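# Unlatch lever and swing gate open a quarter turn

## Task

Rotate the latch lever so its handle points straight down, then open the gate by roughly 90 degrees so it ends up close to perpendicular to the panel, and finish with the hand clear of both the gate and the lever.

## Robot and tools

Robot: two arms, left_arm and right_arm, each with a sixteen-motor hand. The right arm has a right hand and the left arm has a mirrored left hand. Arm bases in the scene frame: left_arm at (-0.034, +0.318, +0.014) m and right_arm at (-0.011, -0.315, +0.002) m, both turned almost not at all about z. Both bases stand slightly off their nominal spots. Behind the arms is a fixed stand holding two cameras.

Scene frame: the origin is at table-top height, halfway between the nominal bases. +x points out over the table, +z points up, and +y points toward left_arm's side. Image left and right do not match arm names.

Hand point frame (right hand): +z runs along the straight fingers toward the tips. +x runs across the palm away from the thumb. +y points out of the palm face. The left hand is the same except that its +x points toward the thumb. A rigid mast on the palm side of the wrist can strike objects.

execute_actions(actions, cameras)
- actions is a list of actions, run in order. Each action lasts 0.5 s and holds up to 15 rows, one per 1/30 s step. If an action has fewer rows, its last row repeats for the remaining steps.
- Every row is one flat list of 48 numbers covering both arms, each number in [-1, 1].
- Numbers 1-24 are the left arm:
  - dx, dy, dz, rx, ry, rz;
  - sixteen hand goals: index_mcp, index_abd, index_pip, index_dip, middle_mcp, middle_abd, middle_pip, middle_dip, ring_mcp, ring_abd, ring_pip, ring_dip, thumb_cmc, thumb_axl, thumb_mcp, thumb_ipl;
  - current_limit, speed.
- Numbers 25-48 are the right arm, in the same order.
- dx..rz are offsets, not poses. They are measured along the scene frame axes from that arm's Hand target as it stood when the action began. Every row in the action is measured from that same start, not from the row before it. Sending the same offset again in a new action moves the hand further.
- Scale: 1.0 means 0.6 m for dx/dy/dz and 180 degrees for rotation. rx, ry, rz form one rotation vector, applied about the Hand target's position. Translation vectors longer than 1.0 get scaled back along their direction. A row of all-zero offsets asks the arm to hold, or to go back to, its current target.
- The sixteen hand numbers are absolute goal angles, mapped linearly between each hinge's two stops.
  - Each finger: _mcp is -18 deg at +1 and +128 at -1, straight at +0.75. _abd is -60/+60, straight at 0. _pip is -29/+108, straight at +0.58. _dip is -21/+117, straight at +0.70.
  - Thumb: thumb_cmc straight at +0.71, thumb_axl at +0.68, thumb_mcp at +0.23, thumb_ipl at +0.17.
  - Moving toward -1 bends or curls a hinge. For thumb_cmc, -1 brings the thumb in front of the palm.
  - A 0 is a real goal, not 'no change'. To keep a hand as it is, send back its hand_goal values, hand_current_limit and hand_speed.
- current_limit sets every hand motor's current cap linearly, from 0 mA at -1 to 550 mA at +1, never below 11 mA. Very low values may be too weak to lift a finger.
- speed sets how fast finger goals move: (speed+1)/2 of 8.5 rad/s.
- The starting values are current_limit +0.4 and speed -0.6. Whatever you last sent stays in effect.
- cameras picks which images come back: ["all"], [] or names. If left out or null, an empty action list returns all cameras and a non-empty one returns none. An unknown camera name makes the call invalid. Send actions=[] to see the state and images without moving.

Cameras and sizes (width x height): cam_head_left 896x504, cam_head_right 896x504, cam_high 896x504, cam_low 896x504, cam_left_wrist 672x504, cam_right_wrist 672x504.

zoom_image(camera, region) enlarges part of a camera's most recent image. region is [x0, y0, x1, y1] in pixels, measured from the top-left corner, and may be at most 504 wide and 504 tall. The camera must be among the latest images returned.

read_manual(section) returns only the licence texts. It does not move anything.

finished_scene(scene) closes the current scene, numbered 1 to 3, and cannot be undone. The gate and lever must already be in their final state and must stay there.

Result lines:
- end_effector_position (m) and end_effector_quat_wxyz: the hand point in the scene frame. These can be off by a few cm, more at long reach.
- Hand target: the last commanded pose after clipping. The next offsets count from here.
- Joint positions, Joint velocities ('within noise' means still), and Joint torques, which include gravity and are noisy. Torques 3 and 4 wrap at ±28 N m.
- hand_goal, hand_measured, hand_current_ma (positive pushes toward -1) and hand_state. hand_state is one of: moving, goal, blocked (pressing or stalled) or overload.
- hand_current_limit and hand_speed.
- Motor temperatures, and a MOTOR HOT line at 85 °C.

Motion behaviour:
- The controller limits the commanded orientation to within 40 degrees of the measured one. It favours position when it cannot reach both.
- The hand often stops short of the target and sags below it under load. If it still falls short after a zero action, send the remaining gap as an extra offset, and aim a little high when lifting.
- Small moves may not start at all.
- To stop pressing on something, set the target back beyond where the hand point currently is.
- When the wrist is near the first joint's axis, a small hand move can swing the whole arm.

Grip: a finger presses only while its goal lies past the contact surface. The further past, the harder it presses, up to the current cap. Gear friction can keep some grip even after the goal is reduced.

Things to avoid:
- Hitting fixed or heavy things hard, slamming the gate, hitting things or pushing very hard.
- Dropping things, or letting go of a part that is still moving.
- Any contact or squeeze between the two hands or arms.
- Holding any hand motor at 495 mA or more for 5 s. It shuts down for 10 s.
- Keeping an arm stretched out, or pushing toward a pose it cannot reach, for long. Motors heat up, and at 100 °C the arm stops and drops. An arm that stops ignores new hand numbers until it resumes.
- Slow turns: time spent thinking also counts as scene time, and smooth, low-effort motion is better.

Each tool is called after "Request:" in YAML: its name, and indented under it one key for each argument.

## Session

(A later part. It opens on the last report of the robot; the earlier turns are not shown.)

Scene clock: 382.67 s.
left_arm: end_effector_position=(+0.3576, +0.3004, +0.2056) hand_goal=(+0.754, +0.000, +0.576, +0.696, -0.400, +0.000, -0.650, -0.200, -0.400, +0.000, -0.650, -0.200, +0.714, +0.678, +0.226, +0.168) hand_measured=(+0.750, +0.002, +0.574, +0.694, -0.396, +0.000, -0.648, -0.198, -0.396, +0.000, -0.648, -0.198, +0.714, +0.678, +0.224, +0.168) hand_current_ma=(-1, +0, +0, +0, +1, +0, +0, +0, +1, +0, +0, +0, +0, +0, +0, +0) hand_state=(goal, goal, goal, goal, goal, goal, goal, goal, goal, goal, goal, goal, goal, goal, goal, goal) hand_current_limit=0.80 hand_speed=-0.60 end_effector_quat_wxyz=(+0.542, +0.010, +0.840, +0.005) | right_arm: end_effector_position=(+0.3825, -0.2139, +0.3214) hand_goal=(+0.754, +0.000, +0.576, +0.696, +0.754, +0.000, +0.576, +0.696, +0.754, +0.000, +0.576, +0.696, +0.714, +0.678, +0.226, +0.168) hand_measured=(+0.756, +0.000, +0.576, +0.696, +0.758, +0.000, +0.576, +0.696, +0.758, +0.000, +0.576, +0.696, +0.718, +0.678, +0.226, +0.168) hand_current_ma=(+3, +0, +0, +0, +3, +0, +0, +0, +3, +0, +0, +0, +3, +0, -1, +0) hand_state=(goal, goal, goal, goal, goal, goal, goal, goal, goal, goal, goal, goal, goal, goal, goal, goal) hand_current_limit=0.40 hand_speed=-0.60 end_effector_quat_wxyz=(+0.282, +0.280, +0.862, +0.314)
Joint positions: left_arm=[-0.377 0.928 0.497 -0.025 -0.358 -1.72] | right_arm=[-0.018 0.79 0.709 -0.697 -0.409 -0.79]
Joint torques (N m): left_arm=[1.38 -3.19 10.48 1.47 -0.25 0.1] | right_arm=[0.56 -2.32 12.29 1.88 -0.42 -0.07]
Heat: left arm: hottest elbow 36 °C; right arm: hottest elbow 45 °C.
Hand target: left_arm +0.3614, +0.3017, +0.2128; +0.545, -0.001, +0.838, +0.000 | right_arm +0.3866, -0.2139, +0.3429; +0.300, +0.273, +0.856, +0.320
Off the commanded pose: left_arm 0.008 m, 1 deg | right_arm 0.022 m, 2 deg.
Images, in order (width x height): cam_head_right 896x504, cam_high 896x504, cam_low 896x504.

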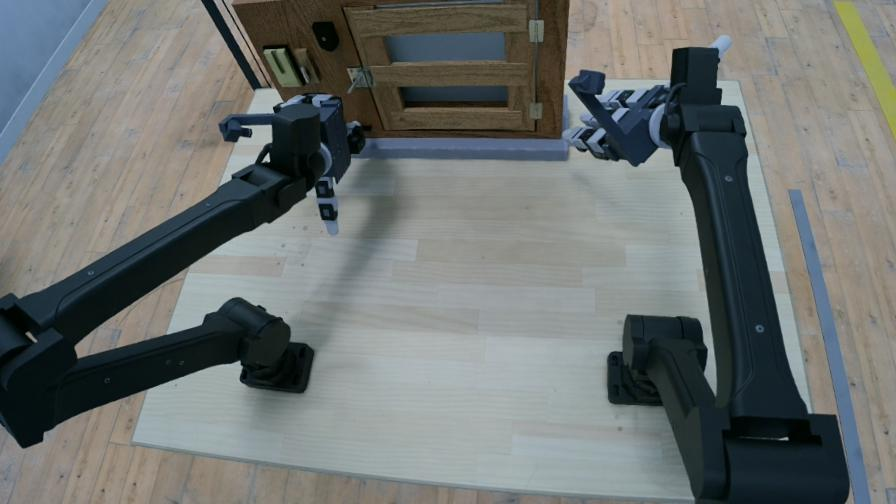

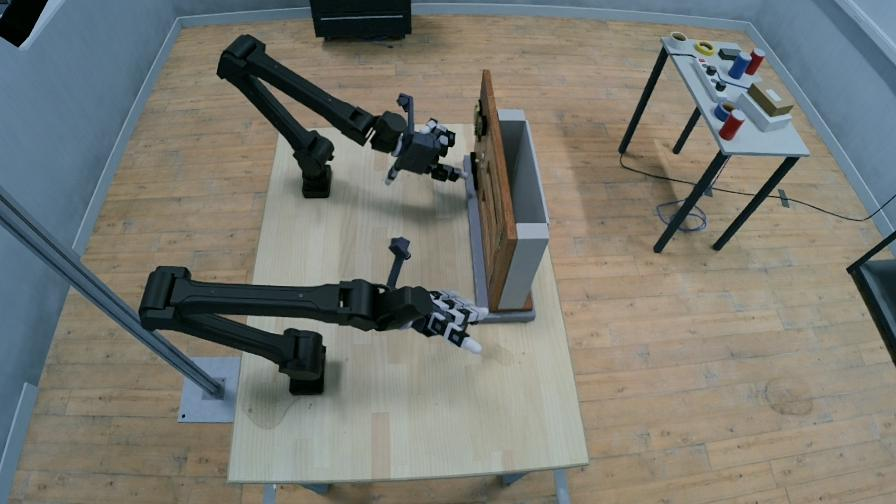

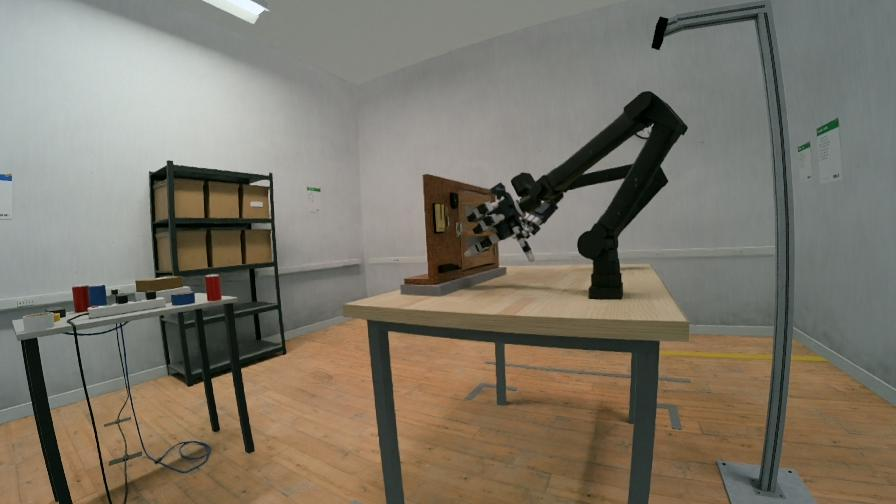

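Request:
execute_actions:
  actions:
    - [[-0.05,-0.0,0.25,0,0.0,0,0.754,0,0.576,0.696,-0.4,0,-0.65,-0.2,-0.4,0,-0.65,-0.2,0.714,0.678,0.226,0.168,0.7,-0.6,0,0,0,0,0,0,0.754,0,0.576,0.696,0.754,0,0.576,0.696,0.754,0,0.576,0.696,0.714,0.678,0.226,0.168,0.4,-0.6]]
    - [[0.07,-0.017,0,0,0.0,0,0.754,0,0.576,0.696,-0.4,0,-0.65,-0.2,-0.4,0,-0.65,-0.2,0.714,0.678,0.226,0.168,0.7,-0.6,0,0,0,0,0,0,0.754,0,0.576,0.696,0.754,0,0.576,0.696,0.754,0,0.576,0.696,0.714,0.678,0.226,0.168,0.4,-0.6]]
    - [[0,0.0,-0.085,0,0.0,0,0.754,0,0.576,0.696,-0.4,0,-0.65,-0.2,-0.4,0,-0.65,-0.2,0.714,0.678,0.226,0.168,0.7,-0.6,0,0,0,0,0,0,0.754,0,0.576,0.696,0.754,0,0.576,0.696,0.754,0,0.576,0.696,0.714,0.678,0.226,0.168,0.4,-0.6]]
  cameras: ["cam_high","cam_head_right","cam_low"]

Request:
zoom_image:
  camera: "cam_high"
  region: [455, 130, 505, 180]

Request:
zoom_image:
  camera: "cam_head_right"
  region: [320, 50, 400, 110]

Scene clock: 422.50 s.
left_arm: end_effector_position=(+0.3710, +0.2889, +0.3152) hand_goal=(+0.754, +0.000, +0.576, +0.696, -0.400, +0.000, -0.650, -0.200, -0.400, +0.000, -0.650, -0.200, +0.714, +0.678, +0.226, +0.168) hand_measured=(+0.752, +0.002, +0.574, +0.694, -0.396, +0.000, -0.648, -0.198, -0.396, +0.000, -0.648, -0.198, +0.714, +0.678, +0.224, +0.168) hand_current_ma=(+0, +0, +0, +0, +1, +0, +0, +0, +1, +0, +0, +0, +0, +0, +0, +0) hand_state=(goal, goal, goal, goal, goal, goal, goal, goal, goal, goal, goal, goal, goal, goal, goal, goal) hand_current_limit=0.70 hand_speed=-0.60 end_effector_quat_wxyz=(+0.541, +0.010, +0.841, +0.004) | right_arm: end_effector_position=(+0.3825, -0.2139, +0.3214) hand_goal=(+0.754, +0.000, +0.576, +0.696, +0.754, +0.000, +0.576, +0.696, +0.754, +0.000, +0.576, +0.696, +0.714, +0.678, +0.226, +0.168) hand_measured=(+0.756, +0.000, +0.576, +0.696, +0.758, +0.000, +0.576, +0.696, +0.758, +0.000, +0.576, +0.696, +0.718, +0.678, +0.226, +0.168) hand_current_ma=(+3, +0, +0, +0, +3, +0, +0, +0, +3, +0, +0, +0, +3, +0, -1, +0) hand_state=(goal, goal, goal, goal, goal, goal, goal, goal, goal, goal, goal, goal, goal, goal, goal, goal) hand_current_limit=0.40 hand_speed=-0.60 end_effector_quat_wxyz=(+0.282, +0.280, +0.862, +0.314)
Joint positions: left_arm=[-0.395 0.882 0.774 -0.354 -0.372 -1.731] | right_arm=[-0.018 0.79 0.709 -0.697 -0.409 -0.79]
Joint torques (N m): left_arm=[1.49 -3.25 8.94 2.7 -0.27 0.12] | right_arm=[0.56 -2.32 12.29 1.89 -0.43 -0.06]
Heat: left arm: hottest elbow 40 °C; right arm: hottest elbow 45 °C.
Hand target: left_arm +0.3734, +0.2915, +0.3118; +0.545, -0.001, +0.838, +0.000 | right_arm +0.3866, -0.2139, +0.3429; +0.300, +0.273, +0.856, +0.320
Off the commanded pose: left_arm 0.005 m, 1 deg | right_arm 0.022 m, 2 deg.
Images, in order (width x height): cam_head_right 896x504, cam_high 896x504, cam_low 896x504.

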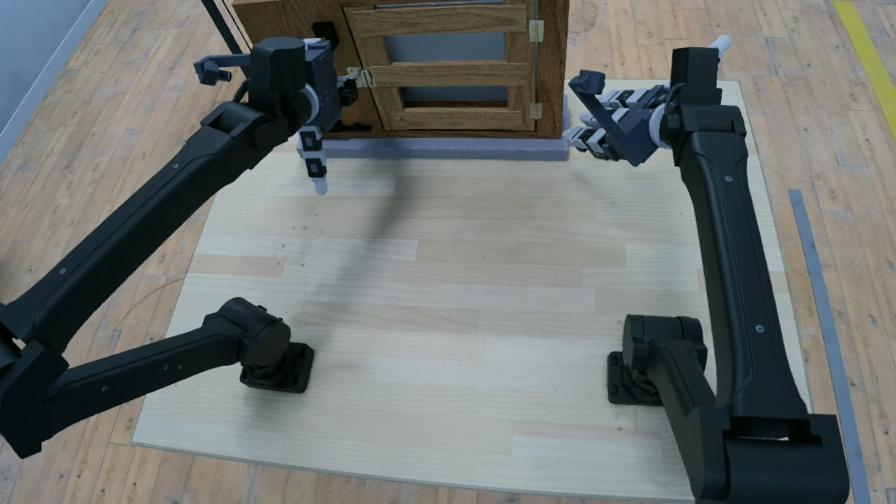

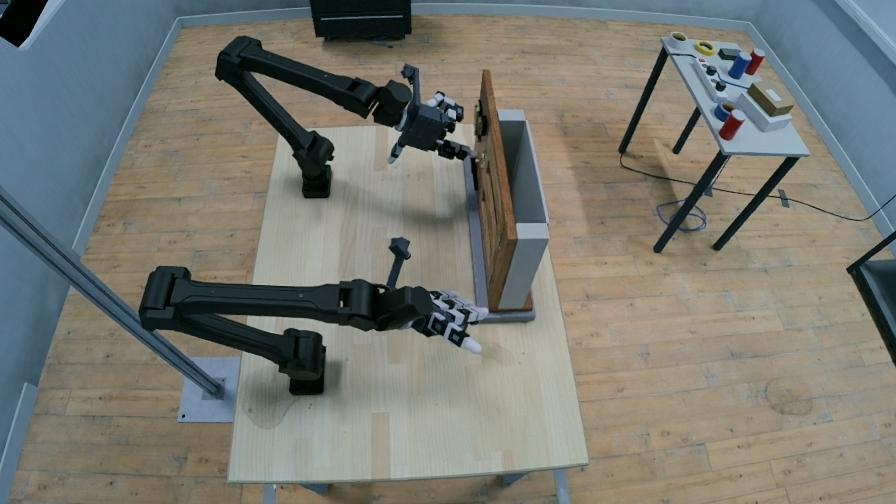

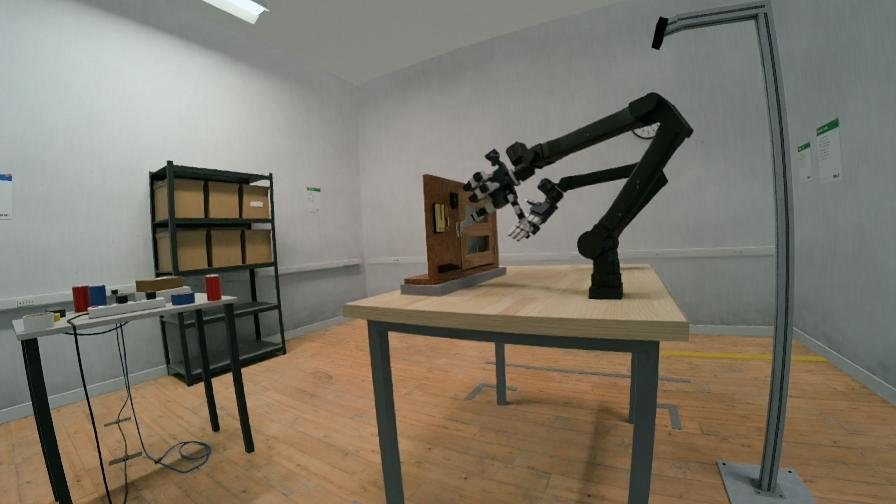

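Scaled by 10.080 from the camera's 896x504 image, which has a finer 1280x720 frame.

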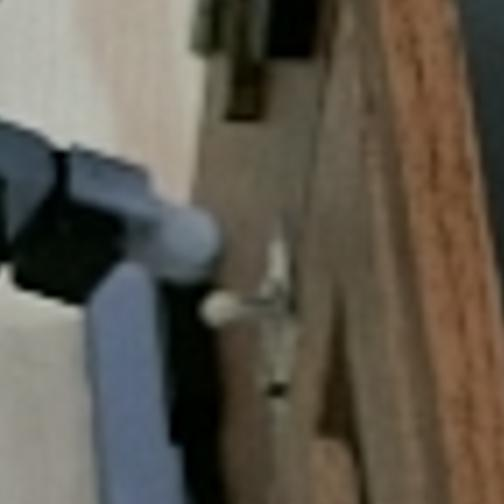

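Scaled by 6.300 from the camera's 896x504 image, which has a finer 1280x720 frame.

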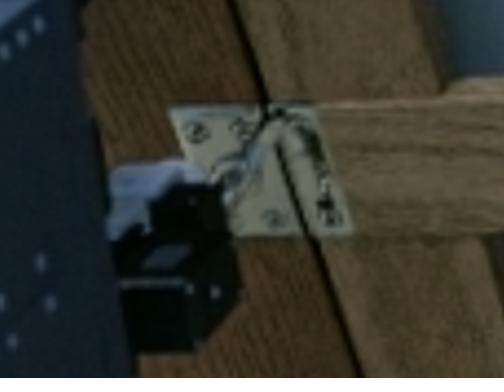

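Request:
execute_actions:
  actions:
    - [[0.01,0.0,-0.05,0,0.0,0,0.754,0,0.576,0.696,-0.4,0,-0.65,-0.2,-0.4,0,-0.65,-0.2,0.714,0.678,0.226,0.168,0.8,-0.6,0,0,0,0,0,0,0.754,0,0.576,0.696,0.754,0,0.576,0.696,0.754,0,0.576,0.696,0.714,0.678,0.226,0.168,0.4,-0.6]]
    - [[0,0,-0.05,0,0.0,0,0.754,0,0.576,0.696,-0.4,0,-0.65,-0.2,-0.4,0,-0.65,-0.2,0.714,0.678,0.226,0.168,0.8,-0.6,0,0,0,0,0,0,0.754,0,0.576,0.696,0.754,0,0.576,0.696,0.754,0,0.576,0.696,0.714,0.678,0.226,0.168,0.4,-0.6]]
    - [[0,0.0,-0.035,0,0.0,0,0.754,0,0.576,0.696,-0.4,0,-0.65,-0.2,-0.4,0,-0.65,-0.2,0.714,0.678,0.226,0.168,0.8,-0.6,0,0,0,0,0,0,0.754,0,0.576,0.696,0.754,0,0.576,0.696,0.754,0,0.576,0.696,0.714,0.678,0.226,0.168,0.4,-0.6]]
  cameras: ["cam_high","cam_head_right","cam_low"]

Request:
zoom_image:
  camera: "cam_high"
  region: [455, 130, 505, 180]

Request:
zoom_image:
  camera: "cam_head_right"
  region: [320, 50, 400, 110]

Scene clock: 439.47 s.
left_arm: end_effector_position=(+0.3781, +0.2881, +0.2339) hand_goal=(+0.754, +0.000, +0.576, +0.696, -0.400, +0.000, -0.650, -0.200, -0.400, +0.000, -0.650, -0.200, +0.714, +0.678, +0.226, +0.168) hand_measured=(+0.750, +0.006, +0.574, +0.694, -0.396, +0.000, -0.648, -0.198, -0.396, +0.000, -0.648, -0.198, +0.714, +0.678, +0.224, +0.168) hand_current_ma=(-1, +1, +0, +0, +1, +0, +0, +0, +1, +0, +0, +0, +0, +0, +0, +0) hand_state=(goal, goal, goal, goal, goal, goal, goal, goal, goal, goal, goal, goal, goal, goal, goal, goal) hand_current_limit=0.80 hand_speed=-0.60 end_effector_quat_wxyz=(+0.541, +0.008, +0.841, +0.003) | right_arm: end_effector_position=(+0.3825, -0.2139, +0.3214) hand_goal=(+0.754, +0.000, +0.576, +0.696, +0.754, +0.000, +0.576, +0.696, +0.754, +0.000, +0.576, +0.696, +0.714, +0.678, +0.226, +0.168) hand_measured=(+0.756, +0.000, +0.576, +0.696, +0.758, +0.000, +0.576, +0.696, +0.758, +0.000, +0.576, +0.696, +0.718, +0.678, +0.226, +0.168) hand_current_ma=(+3, +0, +0, +0, +3, +0, +0, +0, +3, +0, +0, +0, +3, +0, -1, +0) hand_state=(goal, goal, goal, goal, goal, goal, goal, goal, goal, goal, goal, goal, goal, goal, goal, goal) hand_current_limit=0.40 hand_speed=-0.60 end_effector_quat_wxyz=(+0.282, +0.280, +0.862, +0.314)
Joint positions: left_arm=[-0.387 0.969 0.602 -0.092 -0.365 -1.731] | right_arm=[-0.018 0.79 0.709 -0.697 -0.409 -0.79]
Joint torques (N m): left_arm=[1.26 -3.66 8.32 2.76 -0.27 0.16] | right_arm=[0.56 -2.26 12.3 1.89 -0.42 -0.06]
Heat: left arm: hottest elbow 37 °C; right arm: hottest elbow 45 °C.
Hand target: left_arm +0.3794, +0.2915, +0.2309; +0.545, -0.001, +0.838, +0.000 | right_arm +0.3866, -0.2139, +0.3429; +0.300, +0.273, +0.856, +0.320
Off the commanded pose: left_arm 0.005 m, 1 deg | right_arm 0.022 m, 2 deg.
Images, in order (width x height): cam_head_right 896x504, cam_high 896x504, cam_low 896x504.

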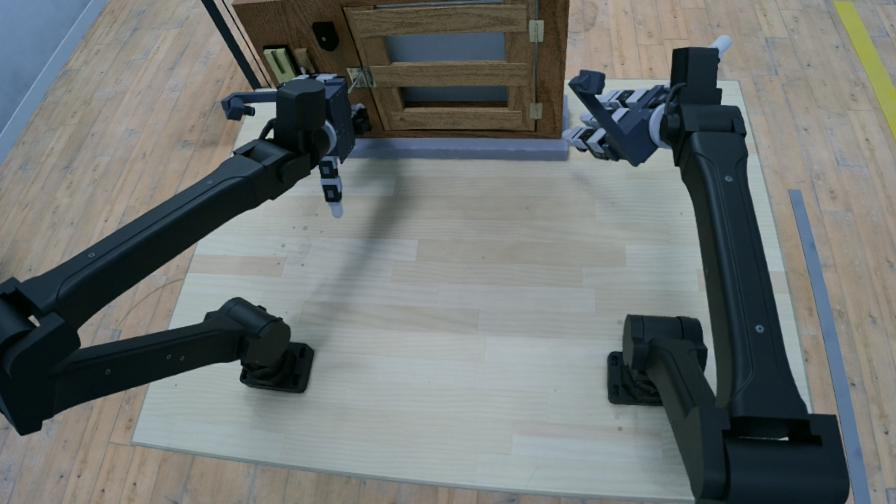

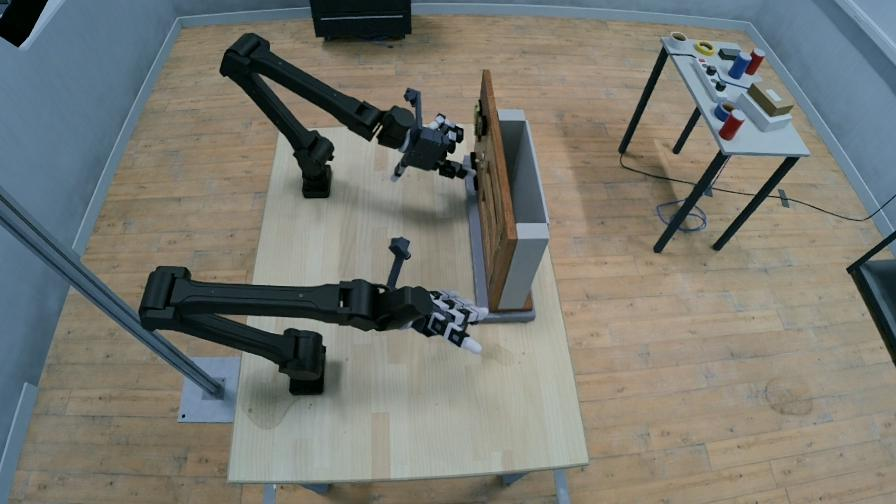

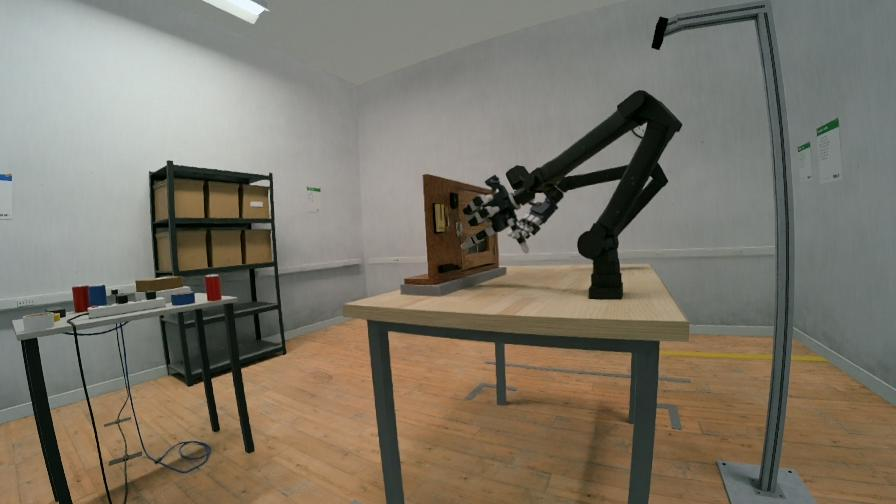

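Scaled by 10.080 from the camera's 896x504 image, which has a finer 1280x720 frame.

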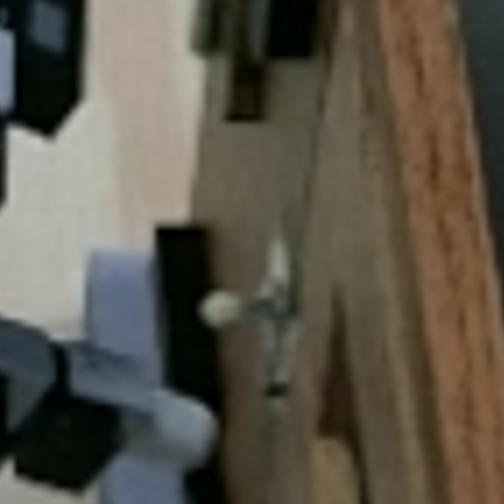

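Scaled by 6.300 from the camera's 896x504 image, which has a finer 1280x720 frame.

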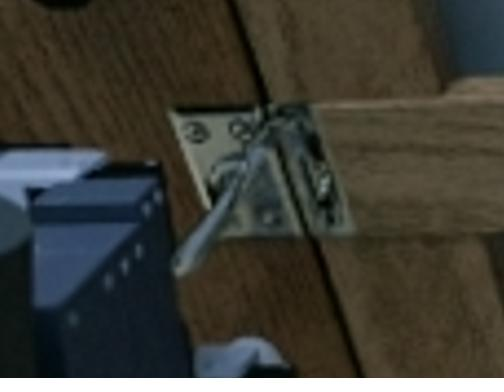

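Request:
execute_actions:
  actions:
    - [[-0.05,0.07,0.115,0,0.0,0,0.754,0,0.576,0.696,-0.4,0,-0.65,-0.2,-0.4,0,-0.65,-0.2,0.714,0.678,0.226,0.168,0.8,-0.6,0,0,0,0,0,0,0.754,0,0.576,0.696,0.754,0,0.576,0.696,0.754,0,0.576,0.696,0.714,0.678,0.226,0.168,0.4,-0.6]]
    - [[0.055,-0.01,0,0,0.0,0,0.754,0,0.576,0.696,-0.4,0,-0.65,-0.2,-0.4,0,-0.65,-0.2,0.714,0.678,0.226,0.168,0.8,-0.6,0,0,0,0,0,0,0.754,0,0.576,0.696,0.754,0,0.576,0.696,0.754,0,0.576,0.696,0.714,0.678,0.226,0.168,0.4,-0.6]]
  cameras: ["cam_high","cam_head_right","cam_low"]

Request:
zoom_image:
  camera: "cam_low"
  region: [445, 210, 485, 250]

Request:
zoom_image:
  camera: "cam_head_right"
  region: [320, 50, 400, 110]

Scene clock: 453.00 s.
left_arm: end_effector_position=(+0.3601, +0.3285, +0.2556) hand_goal=(+0.754, +0.000, +0.576, +0.696, -0.400, +0.000, -0.650, -0.200, -0.400, +0.000, -0.650, -0.200, +0.714, +0.678, +0.226, +0.168) hand_measured=(+0.754, +0.006, +0.574, +0.694, -0.396, +0.000, -0.648, -0.198, -0.396, +0.000, -0.648, -0.198, +0.714, +0.678, +0.224, +0.168) hand_current_ma=(+0, +1, +0, +0, +1, +0, +0, +0, +1, +0, +0, +0, +0, +0, +0, +0) hand_state=(goal, goal, goal, goal, goal, goal, goal, goal, goal, goal, goal, goal, goal, goal, goal, goal) hand_current_limit=0.80 hand_speed=-0.60 end_effector_quat_wxyz=(+0.508, +0.002, +0.861, +0.006) | right_arm: end_effector_position=(+0.3825, -0.2139, +0.3214) hand_goal=(+0.754, +0.000, +0.576, +0.696, +0.754, +0.000, +0.576, +0.696, +0.754, +0.000, +0.576, +0.696, +0.714, +0.678, +0.226, +0.168) hand_measured=(+0.756, +0.000, +0.576, +0.696, +0.758, +0.000, +0.576, +0.696, +0.758, +0.000, +0.576, +0.696, +0.718, +0.678, +0.226, +0.168) hand_current_ma=(+3, +0, +0, +0, +3, +0, +0, +0, +3, +0, +0, +0, +3, +0, -1, +0) hand_state=(goal, goal, goal, goal, goal, goal, goal, goal, goal, goal, goal, goal, goal, goal, goal, goal) hand_current_limit=0.40 hand_speed=-0.60 end_effector_quat_wxyz=(+0.282, +0.280, +0.862, +0.314)
Joint positions: left_arm=[-0.267 0.863 0.649 -0.311 -0.259 -1.704] | right_arm=[-0.018 0.79 0.709 -0.697 -0.409 -0.79]
Joint torques (N m): left_arm=[1.44 -3.08 15.19 2.67 -0.23 0.44] | right_arm=[0.56 -2.32 12.29 1.88 -0.42 -0.06]
Heat: left arm: hottest elbow 37 °C; right arm: hottest elbow 45 °C.
Hand target: left_arm +0.3824, +0.3274, +0.2997; +0.545, -0.001, +0.838, +0.000 | right_arm +0.3866, -0.2139, +0.3429; +0.300, +0.273, +0.856, +0.320
Off the commanded pose: left_arm 0.050 m, 5 deg | right_arm 0.022 m, 2 deg.
Images, in order (width x height): cam_head_right 896x504, cam_high 896x504, cam_low 896x504.

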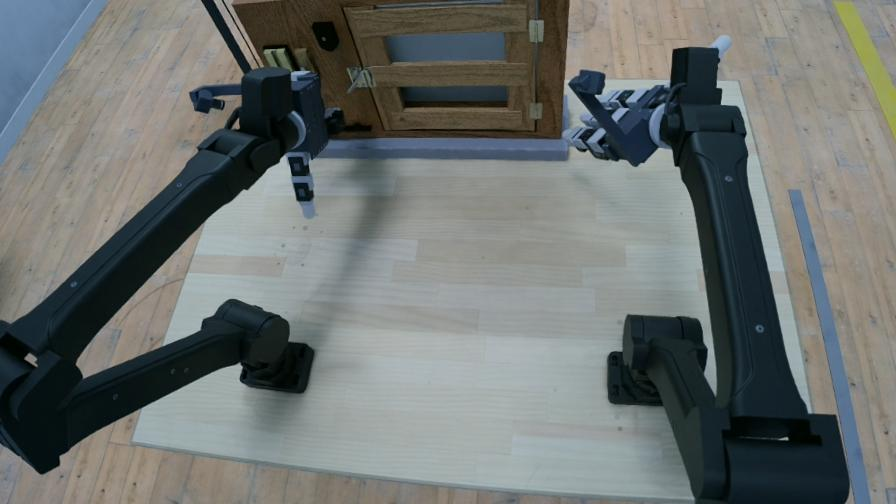

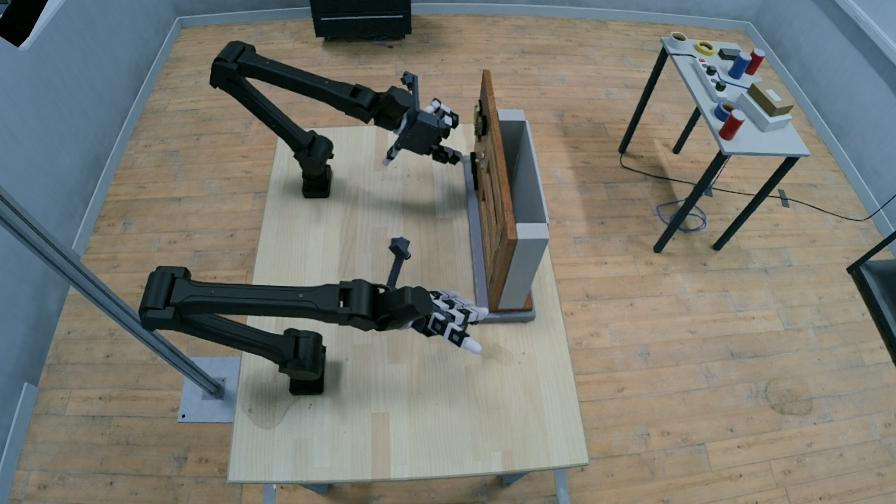

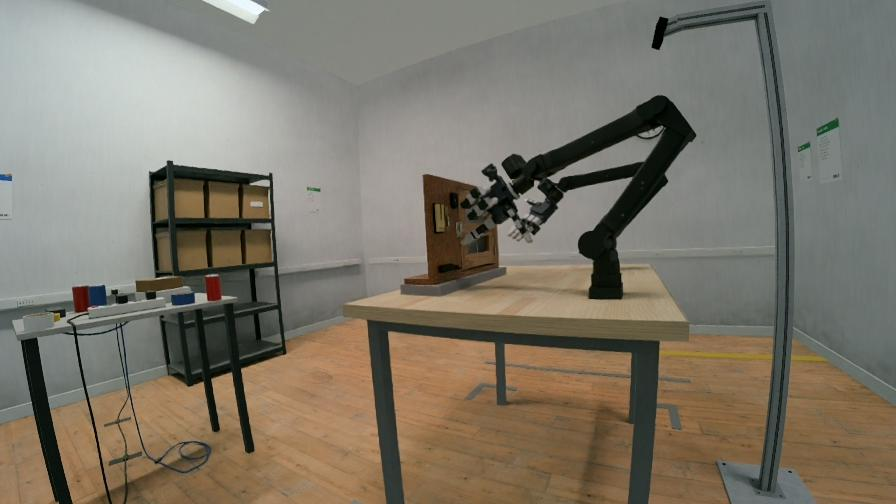

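Scaled by 12.600 from the camera's 896x504 image, which has a finer 1280x720 frame.

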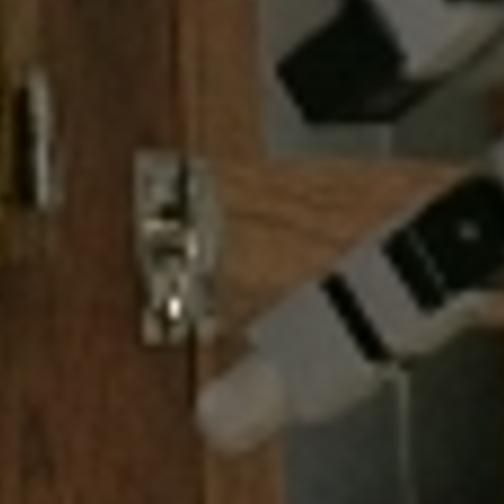

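Scaled by 6.300 from the camera's 896x504 image, which has a finer 1280x720 frame.

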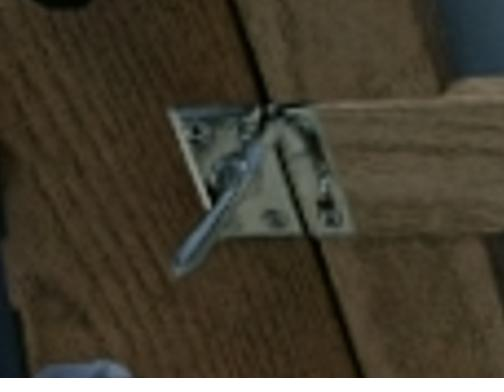

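Request:
execute_actions:
  actions:
    - [[0,0.0,0.1,0,0.0,0,0.754,0,0.576,0.696,-0.4,0,-0.65,-0.2,-0.4,0,-0.65,-0.2,0.714,0.678,0.226,0.168,0.8,-0.6,0,0,0,0,0,0,0.754,0,0.576,0.696,0.754,0,0.576,0.696,0.754,0,0.576,0.696,0.714,0.678,0.226,0.168,0.4,-0.6]]
    - [[0,0,-0.165,0,0.0,0,0.95,0,0.676,0.8,-0.4,0,-0.65,-0.2,-0.4,0,-0.65,-0.2,0.714,0.678,0.226,0.168,0.8,-0.6,0,0,0,0,0,0,0.754,0,0.576,0.696,0.754,0,0.576,0.696,0.754,0,0.576,0.696,0.714,0.678,0.226,0.168,0.4,-0.6]]
  cameras: ["cam_high","cam_head_right","cam_low"]

Request:
zoom_image:
  camera: "cam_low"
  region: [445, 210, 485, 250]

Request:
zoom_image:
  camera: "cam_high"
  region: [455, 130, 505, 180]

Scene clock: 469.87 s.
left_arm: end_effector_position=(+0.3792, +0.3237, +0.2552) hand_goal=(+0.950, +0.000, +0.676, +0.800, -0.400, +0.000, -0.650, -0.200, -0.400, +0.000, -0.650, -0.200, +0.714, +0.678, +0.226, +0.168) hand_measured=(+0.944, +0.006, +0.674, +0.798, -0.396, +0.000, -0.648, -0.198, -0.396, +0.000, -0.648, -0.198, +0.714, +0.678, +0.224, +0.168) hand_current_ma=(-1, +1, +0, +0, +1, +0, +0, +0, +1, +0, +0, +0, +0, +0, +0, +0) hand_state=(goal, goal, goal, goal, goal, goal, goal, goal, goal, goal, goal, goal, goal, goal, goal, goal) hand_current_limit=0.80 hand_speed=-0.60 end_effector_quat_wxyz=(+0.534, -0.001, +0.845, -0.002) | right_arm: end_effector_position=(+0.3825, -0.2139, +0.3214) hand_goal=(+0.754, +0.000, +0.576, +0.696, +0.754, +0.000, +0.576, +0.696, +0.754, +0.000, +0.576, +0.696, +0.714, +0.678, +0.226, +0.168) hand_measured=(+0.756, +0.000, +0.576, +0.696, +0.758, +0.000, +0.576, +0.696, +0.758, +0.000, +0.576, +0.696, +0.718, +0.678, +0.226, +0.168) hand_current_ma=(+3, +0, +0, +0, +3, +0, +0, +0, +3, +0, +0, +0, +3, +0, -1, +0) hand_state=(goal, goal, goal, goal, goal, goal, goal, goal, goal, goal, goal, goal, goal, goal, goal, goal) hand_current_limit=0.40 hand_speed=-0.60 end_effector_quat_wxyz=(+0.282, +0.280, +0.862, +0.314)
Joint positions: left_arm=[-0.264 0.91 0.639 -0.188 -0.253 -1.7] | right_arm=[-0.018 0.79 0.709 -0.697 -0.409 -0.79]
Joint torques (N m): left_arm=[1.61 -3.78 9.21 2.82 -0.22 0.4] | right_arm=[0.62 -2.37 12.3 1.88 -0.42 -0.06]
Motor temperatures (°C): left_arm=[24 23 44 22 21 23] | right_arm=[21 23 45 23 23 22]
Heat: left arm: hottest elbow 44 °C; right arm: hottest elbow 45 °C.
Hand target: left_arm +0.3825, +0.3275, +0.2608; +0.545, -0.001, +0.838, +0.000 | right_arm +0.3866, -0.2139, +0.3429; +0.300, +0.273, +0.856, +0.320
Off the commanded pose: left_arm 0.007 m, 2 deg | right_arm 0.022 m, 2 deg.
Images, in order (width x height): cam_head_right 896x504, cam_high 896x504, cam_low 896x504.

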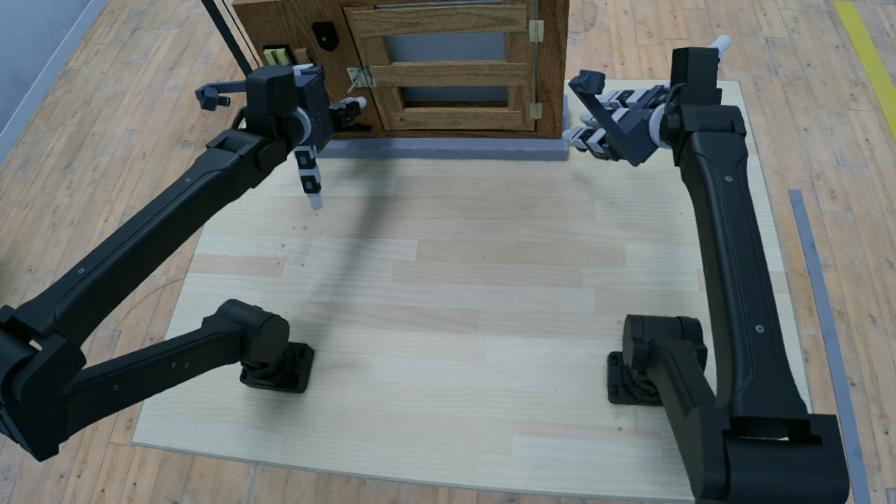

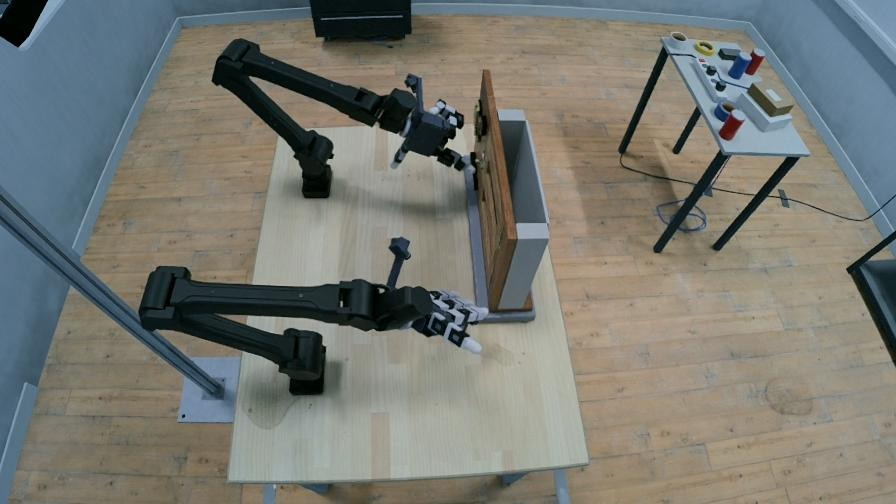

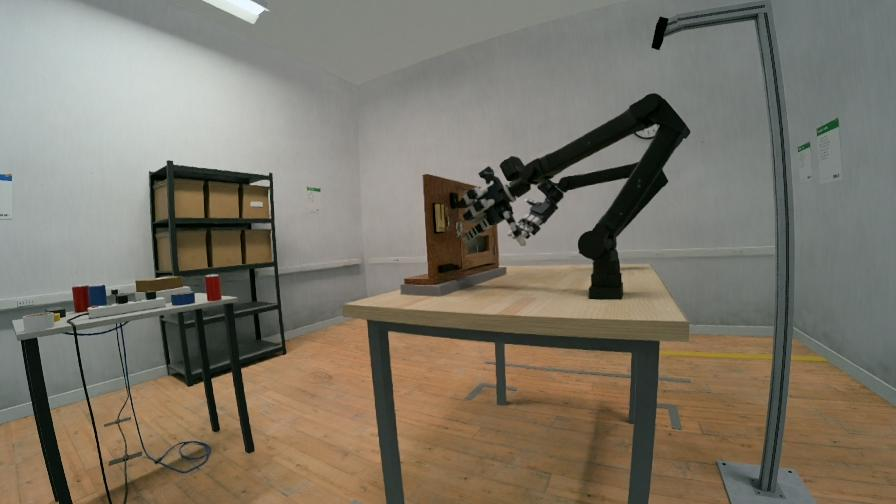

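Scaled by 12.600 from the camera's 896x504 image, which has a finer 1280x720 frame.

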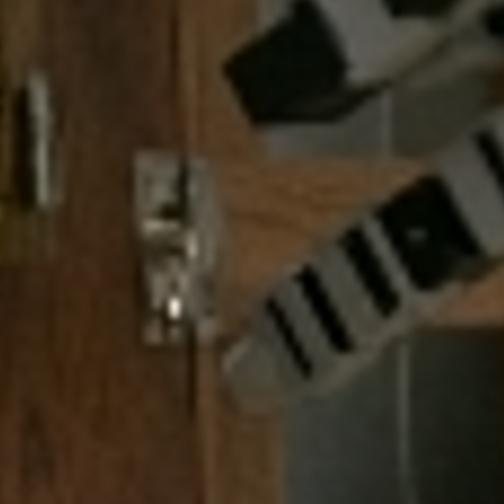

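Scaled by 10.080 from the camera's 896x504 image, which has a finer 1280x720 frame.

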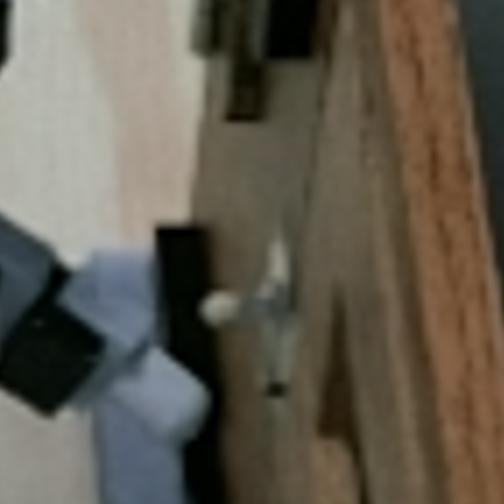

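Request:
execute_actions:
  actions:
    - [[-0.06,0.01,0.1,0,0.0,0,0.754,0,0.576,0.696,-0.4,0,-0.65,-0.2,-0.4,0,-0.65,-0.2,0.714,0.678,0.226,0.168,0.8,-0.6,0,0,0,0,0,0,0.754,0,0.576,0.696,0.754,0,0.576,0.696,0.754,0,0.576,0.696,0.714,0.678,0.226,0.168,0.4,-0.6]]
    - [[0.058,0,0.0,0,0.0,0,0.754,0,0.576,0.696,-0.4,0,-0.65,-0.2,-0.4,0,-0.65,-0.2,0.714,0.678,0.226,0.168,0.8,-0.6,0,0,0,0,0,0,0.754,0,0.576,0.696,0.754,0,0.576,0.696,0.754,0,0.576,0.696,0.714,0.678,0.226,0.168,0.4,-0.6]]
    - [[0.0,0,-0.09,0,0.0,0,0.754,0,0.576,0.696,-0.4,0,-0.65,-0.2,-0.4,0,-0.65,-0.2,0.714,0.678,0.226,0.168,0.8,-0.6,0,0,0,0,0,0,0.754,0,0.576,0.696,0.754,0,0.576,0.696,0.754,0,0.576,0.696,0.714,0.678,0.226,0.168,0.4,-0.6]]
    - [[0.0,-0.04,0,0,0.0,0,0.754,0,0.576,0.696,-0.4,0,-0.65,-0.2,-0.4,0,-0.65,-0.2,0.714,0.678,0.226,0.168,0.8,-0.6,0,0,0,0,0,0,0.754,0,0.576,0.696,0.754,0,0.576,0.696,0.754,0,0.576,0.696,0.714,0.678,0.226,0.168,0.4,-0.6]]
  cameras: ["cam_high","cam_head_right","cam_low"]

Request:
zoom_image:
  camera: "cam_low"
  region: [445, 210, 485, 250]

Request:
zoom_image:
  camera: "cam_high"
  region: [455, 130, 505, 180]

Request:
zoom_image:
  camera: "cam_head_right"
  region: [320, 50, 400, 110]

Scene clock: 489.23 s.
left_arm: end_effector_position=(+0.3768, +0.3135, +0.2619) hand_goal=(+0.754, +0.000, +0.576, +0.696, -0.400, +0.000, -0.650, -0.200, -0.400, +0.000, -0.650, -0.200, +0.714, +0.678, +0.226, +0.168) hand_measured=(+0.754, +0.006, +0.578, +0.698, -0.396, +0.000, -0.648, -0.198, -0.396, +0.000, -0.648, -0.198, +0.714, +0.678, +0.224, +0.168) hand_current_ma=(+0, +1, +0, +0, +1, +0, +0, +0, +1, +0, +0, +0, +0, +0, +0, +0) hand_state=(goal, goal, goal, goal, goal, goal, goal, goal, goal, goal, goal, goal, goal, goal, goal, goal) hand_current_limit=0.80 hand_speed=-0.60 end_effector_quat_wxyz=(+0.535, +0.006, +0.845, +0.008) | right_arm: end_effector_position=(+0.3825, -0.2139, +0.3214) hand_goal=(+0.754, +0.000, +0.576, +0.696, +0.754, +0.000, +0.576, +0.696, +0.754, +0.000, +0.576, +0.696, +0.714, +0.678, +0.226, +0.168) hand_measured=(+0.756, +0.000, +0.576, +0.696, +0.758, +0.000, +0.576, +0.696, +0.758, +0.000, +0.576, +0.696, +0.718, +0.678, +0.226, +0.168) hand_current_ma=(+3, +0, +0, +0, +3, +0, +0, +0, +3, +0, +0, +0, +3, +0, -1, +0) hand_state=(goal, goal, goal, goal, goal, goal, goal, goal, goal, goal, goal, goal, goal, goal, goal, goal) hand_current_limit=0.40 hand_speed=-0.60 end_effector_quat_wxyz=(+0.282, +0.280, +0.862, +0.314)
Joint positions: left_arm=[-0.309 0.911 0.653 -0.207 -0.304 -1.698] | right_arm=[-0.018 0.79 0.709 -0.697 -0.409 -0.79]
Joint torques (N m): left_arm=[0.15 -3.49 9.96 2.67 -0.42 0.06] | right_arm=[0.62 -2.26 12.3 1.88 -0.42 -0.07]
Heat: left arm: hottest elbow 41 °C; right arm: hottest elbow 46 °C.
Hand target: left_arm +0.3813, +0.3094, +0.2668; +0.545, -0.001, +0.838, +0.000 | right_arm +0.3866, -0.2139, +0.3429; +0.300, +0.273, +0.856, +0.320
Off the commanded pose: left_arm 0.008 m, 2 deg | right_arm 0.022 m, 2 deg.
Images, in order (width x height): cam_head_right 896x504, cam_high 896x504, cam_low 896x504.

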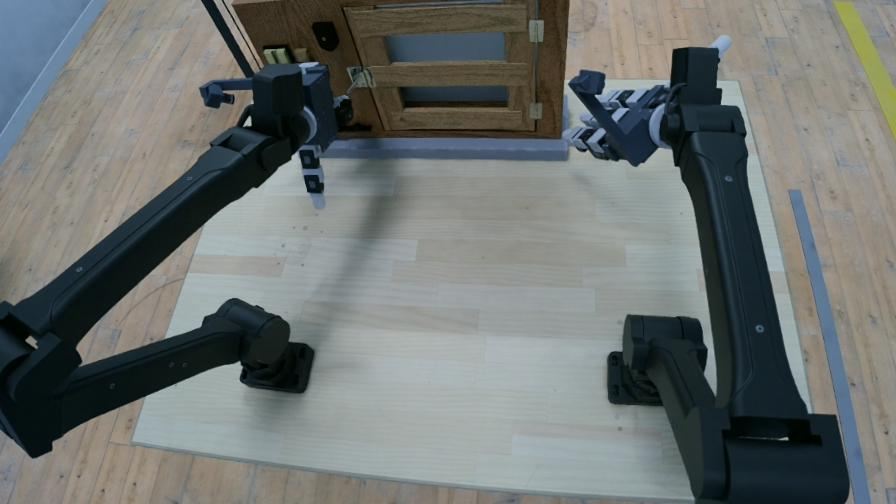

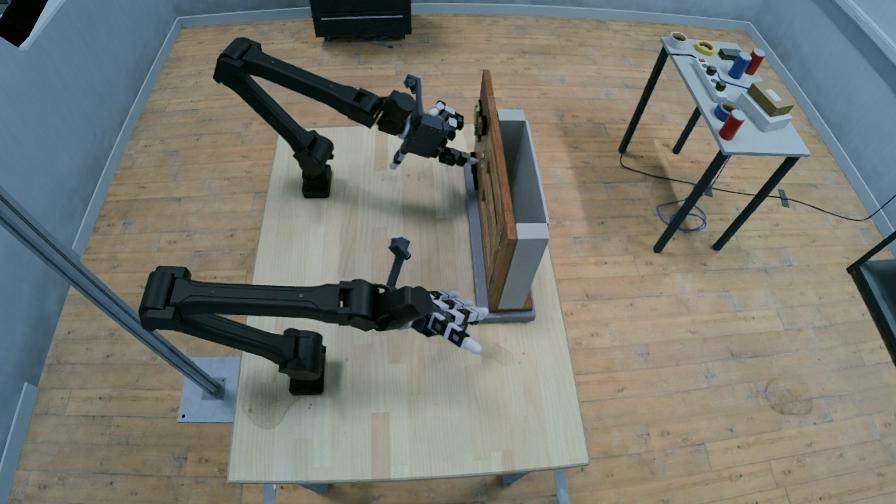

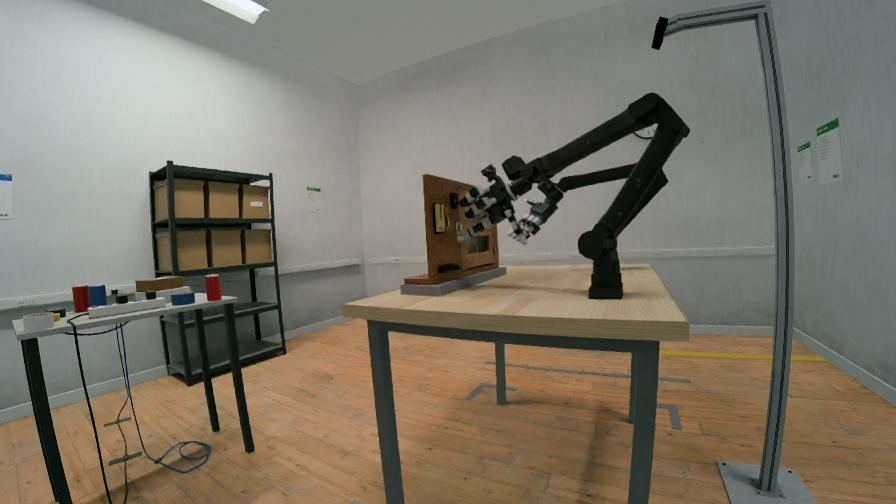

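Scaled by 12.600 from the camera's 896x504 image, which has a finer 1280x720 frame.

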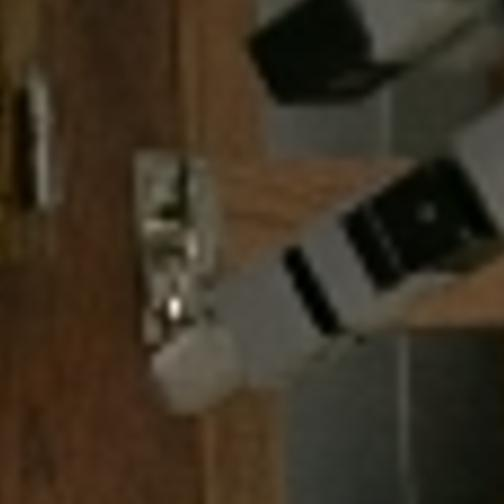

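Scaled by 10.080 from the camera's 896x504 image, which has a finer 1280x720 frame.

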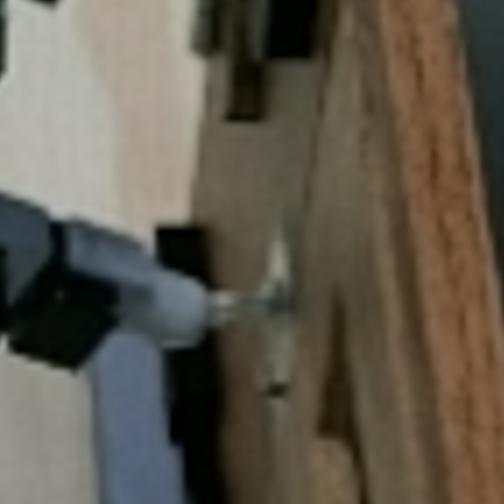

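Scaled by 6.300 from the camera's 896x504 image, which has a finer 1280x720 frame.

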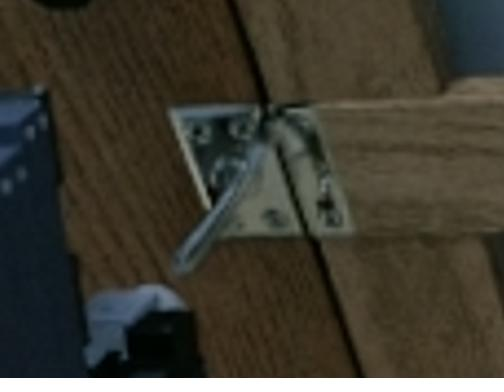

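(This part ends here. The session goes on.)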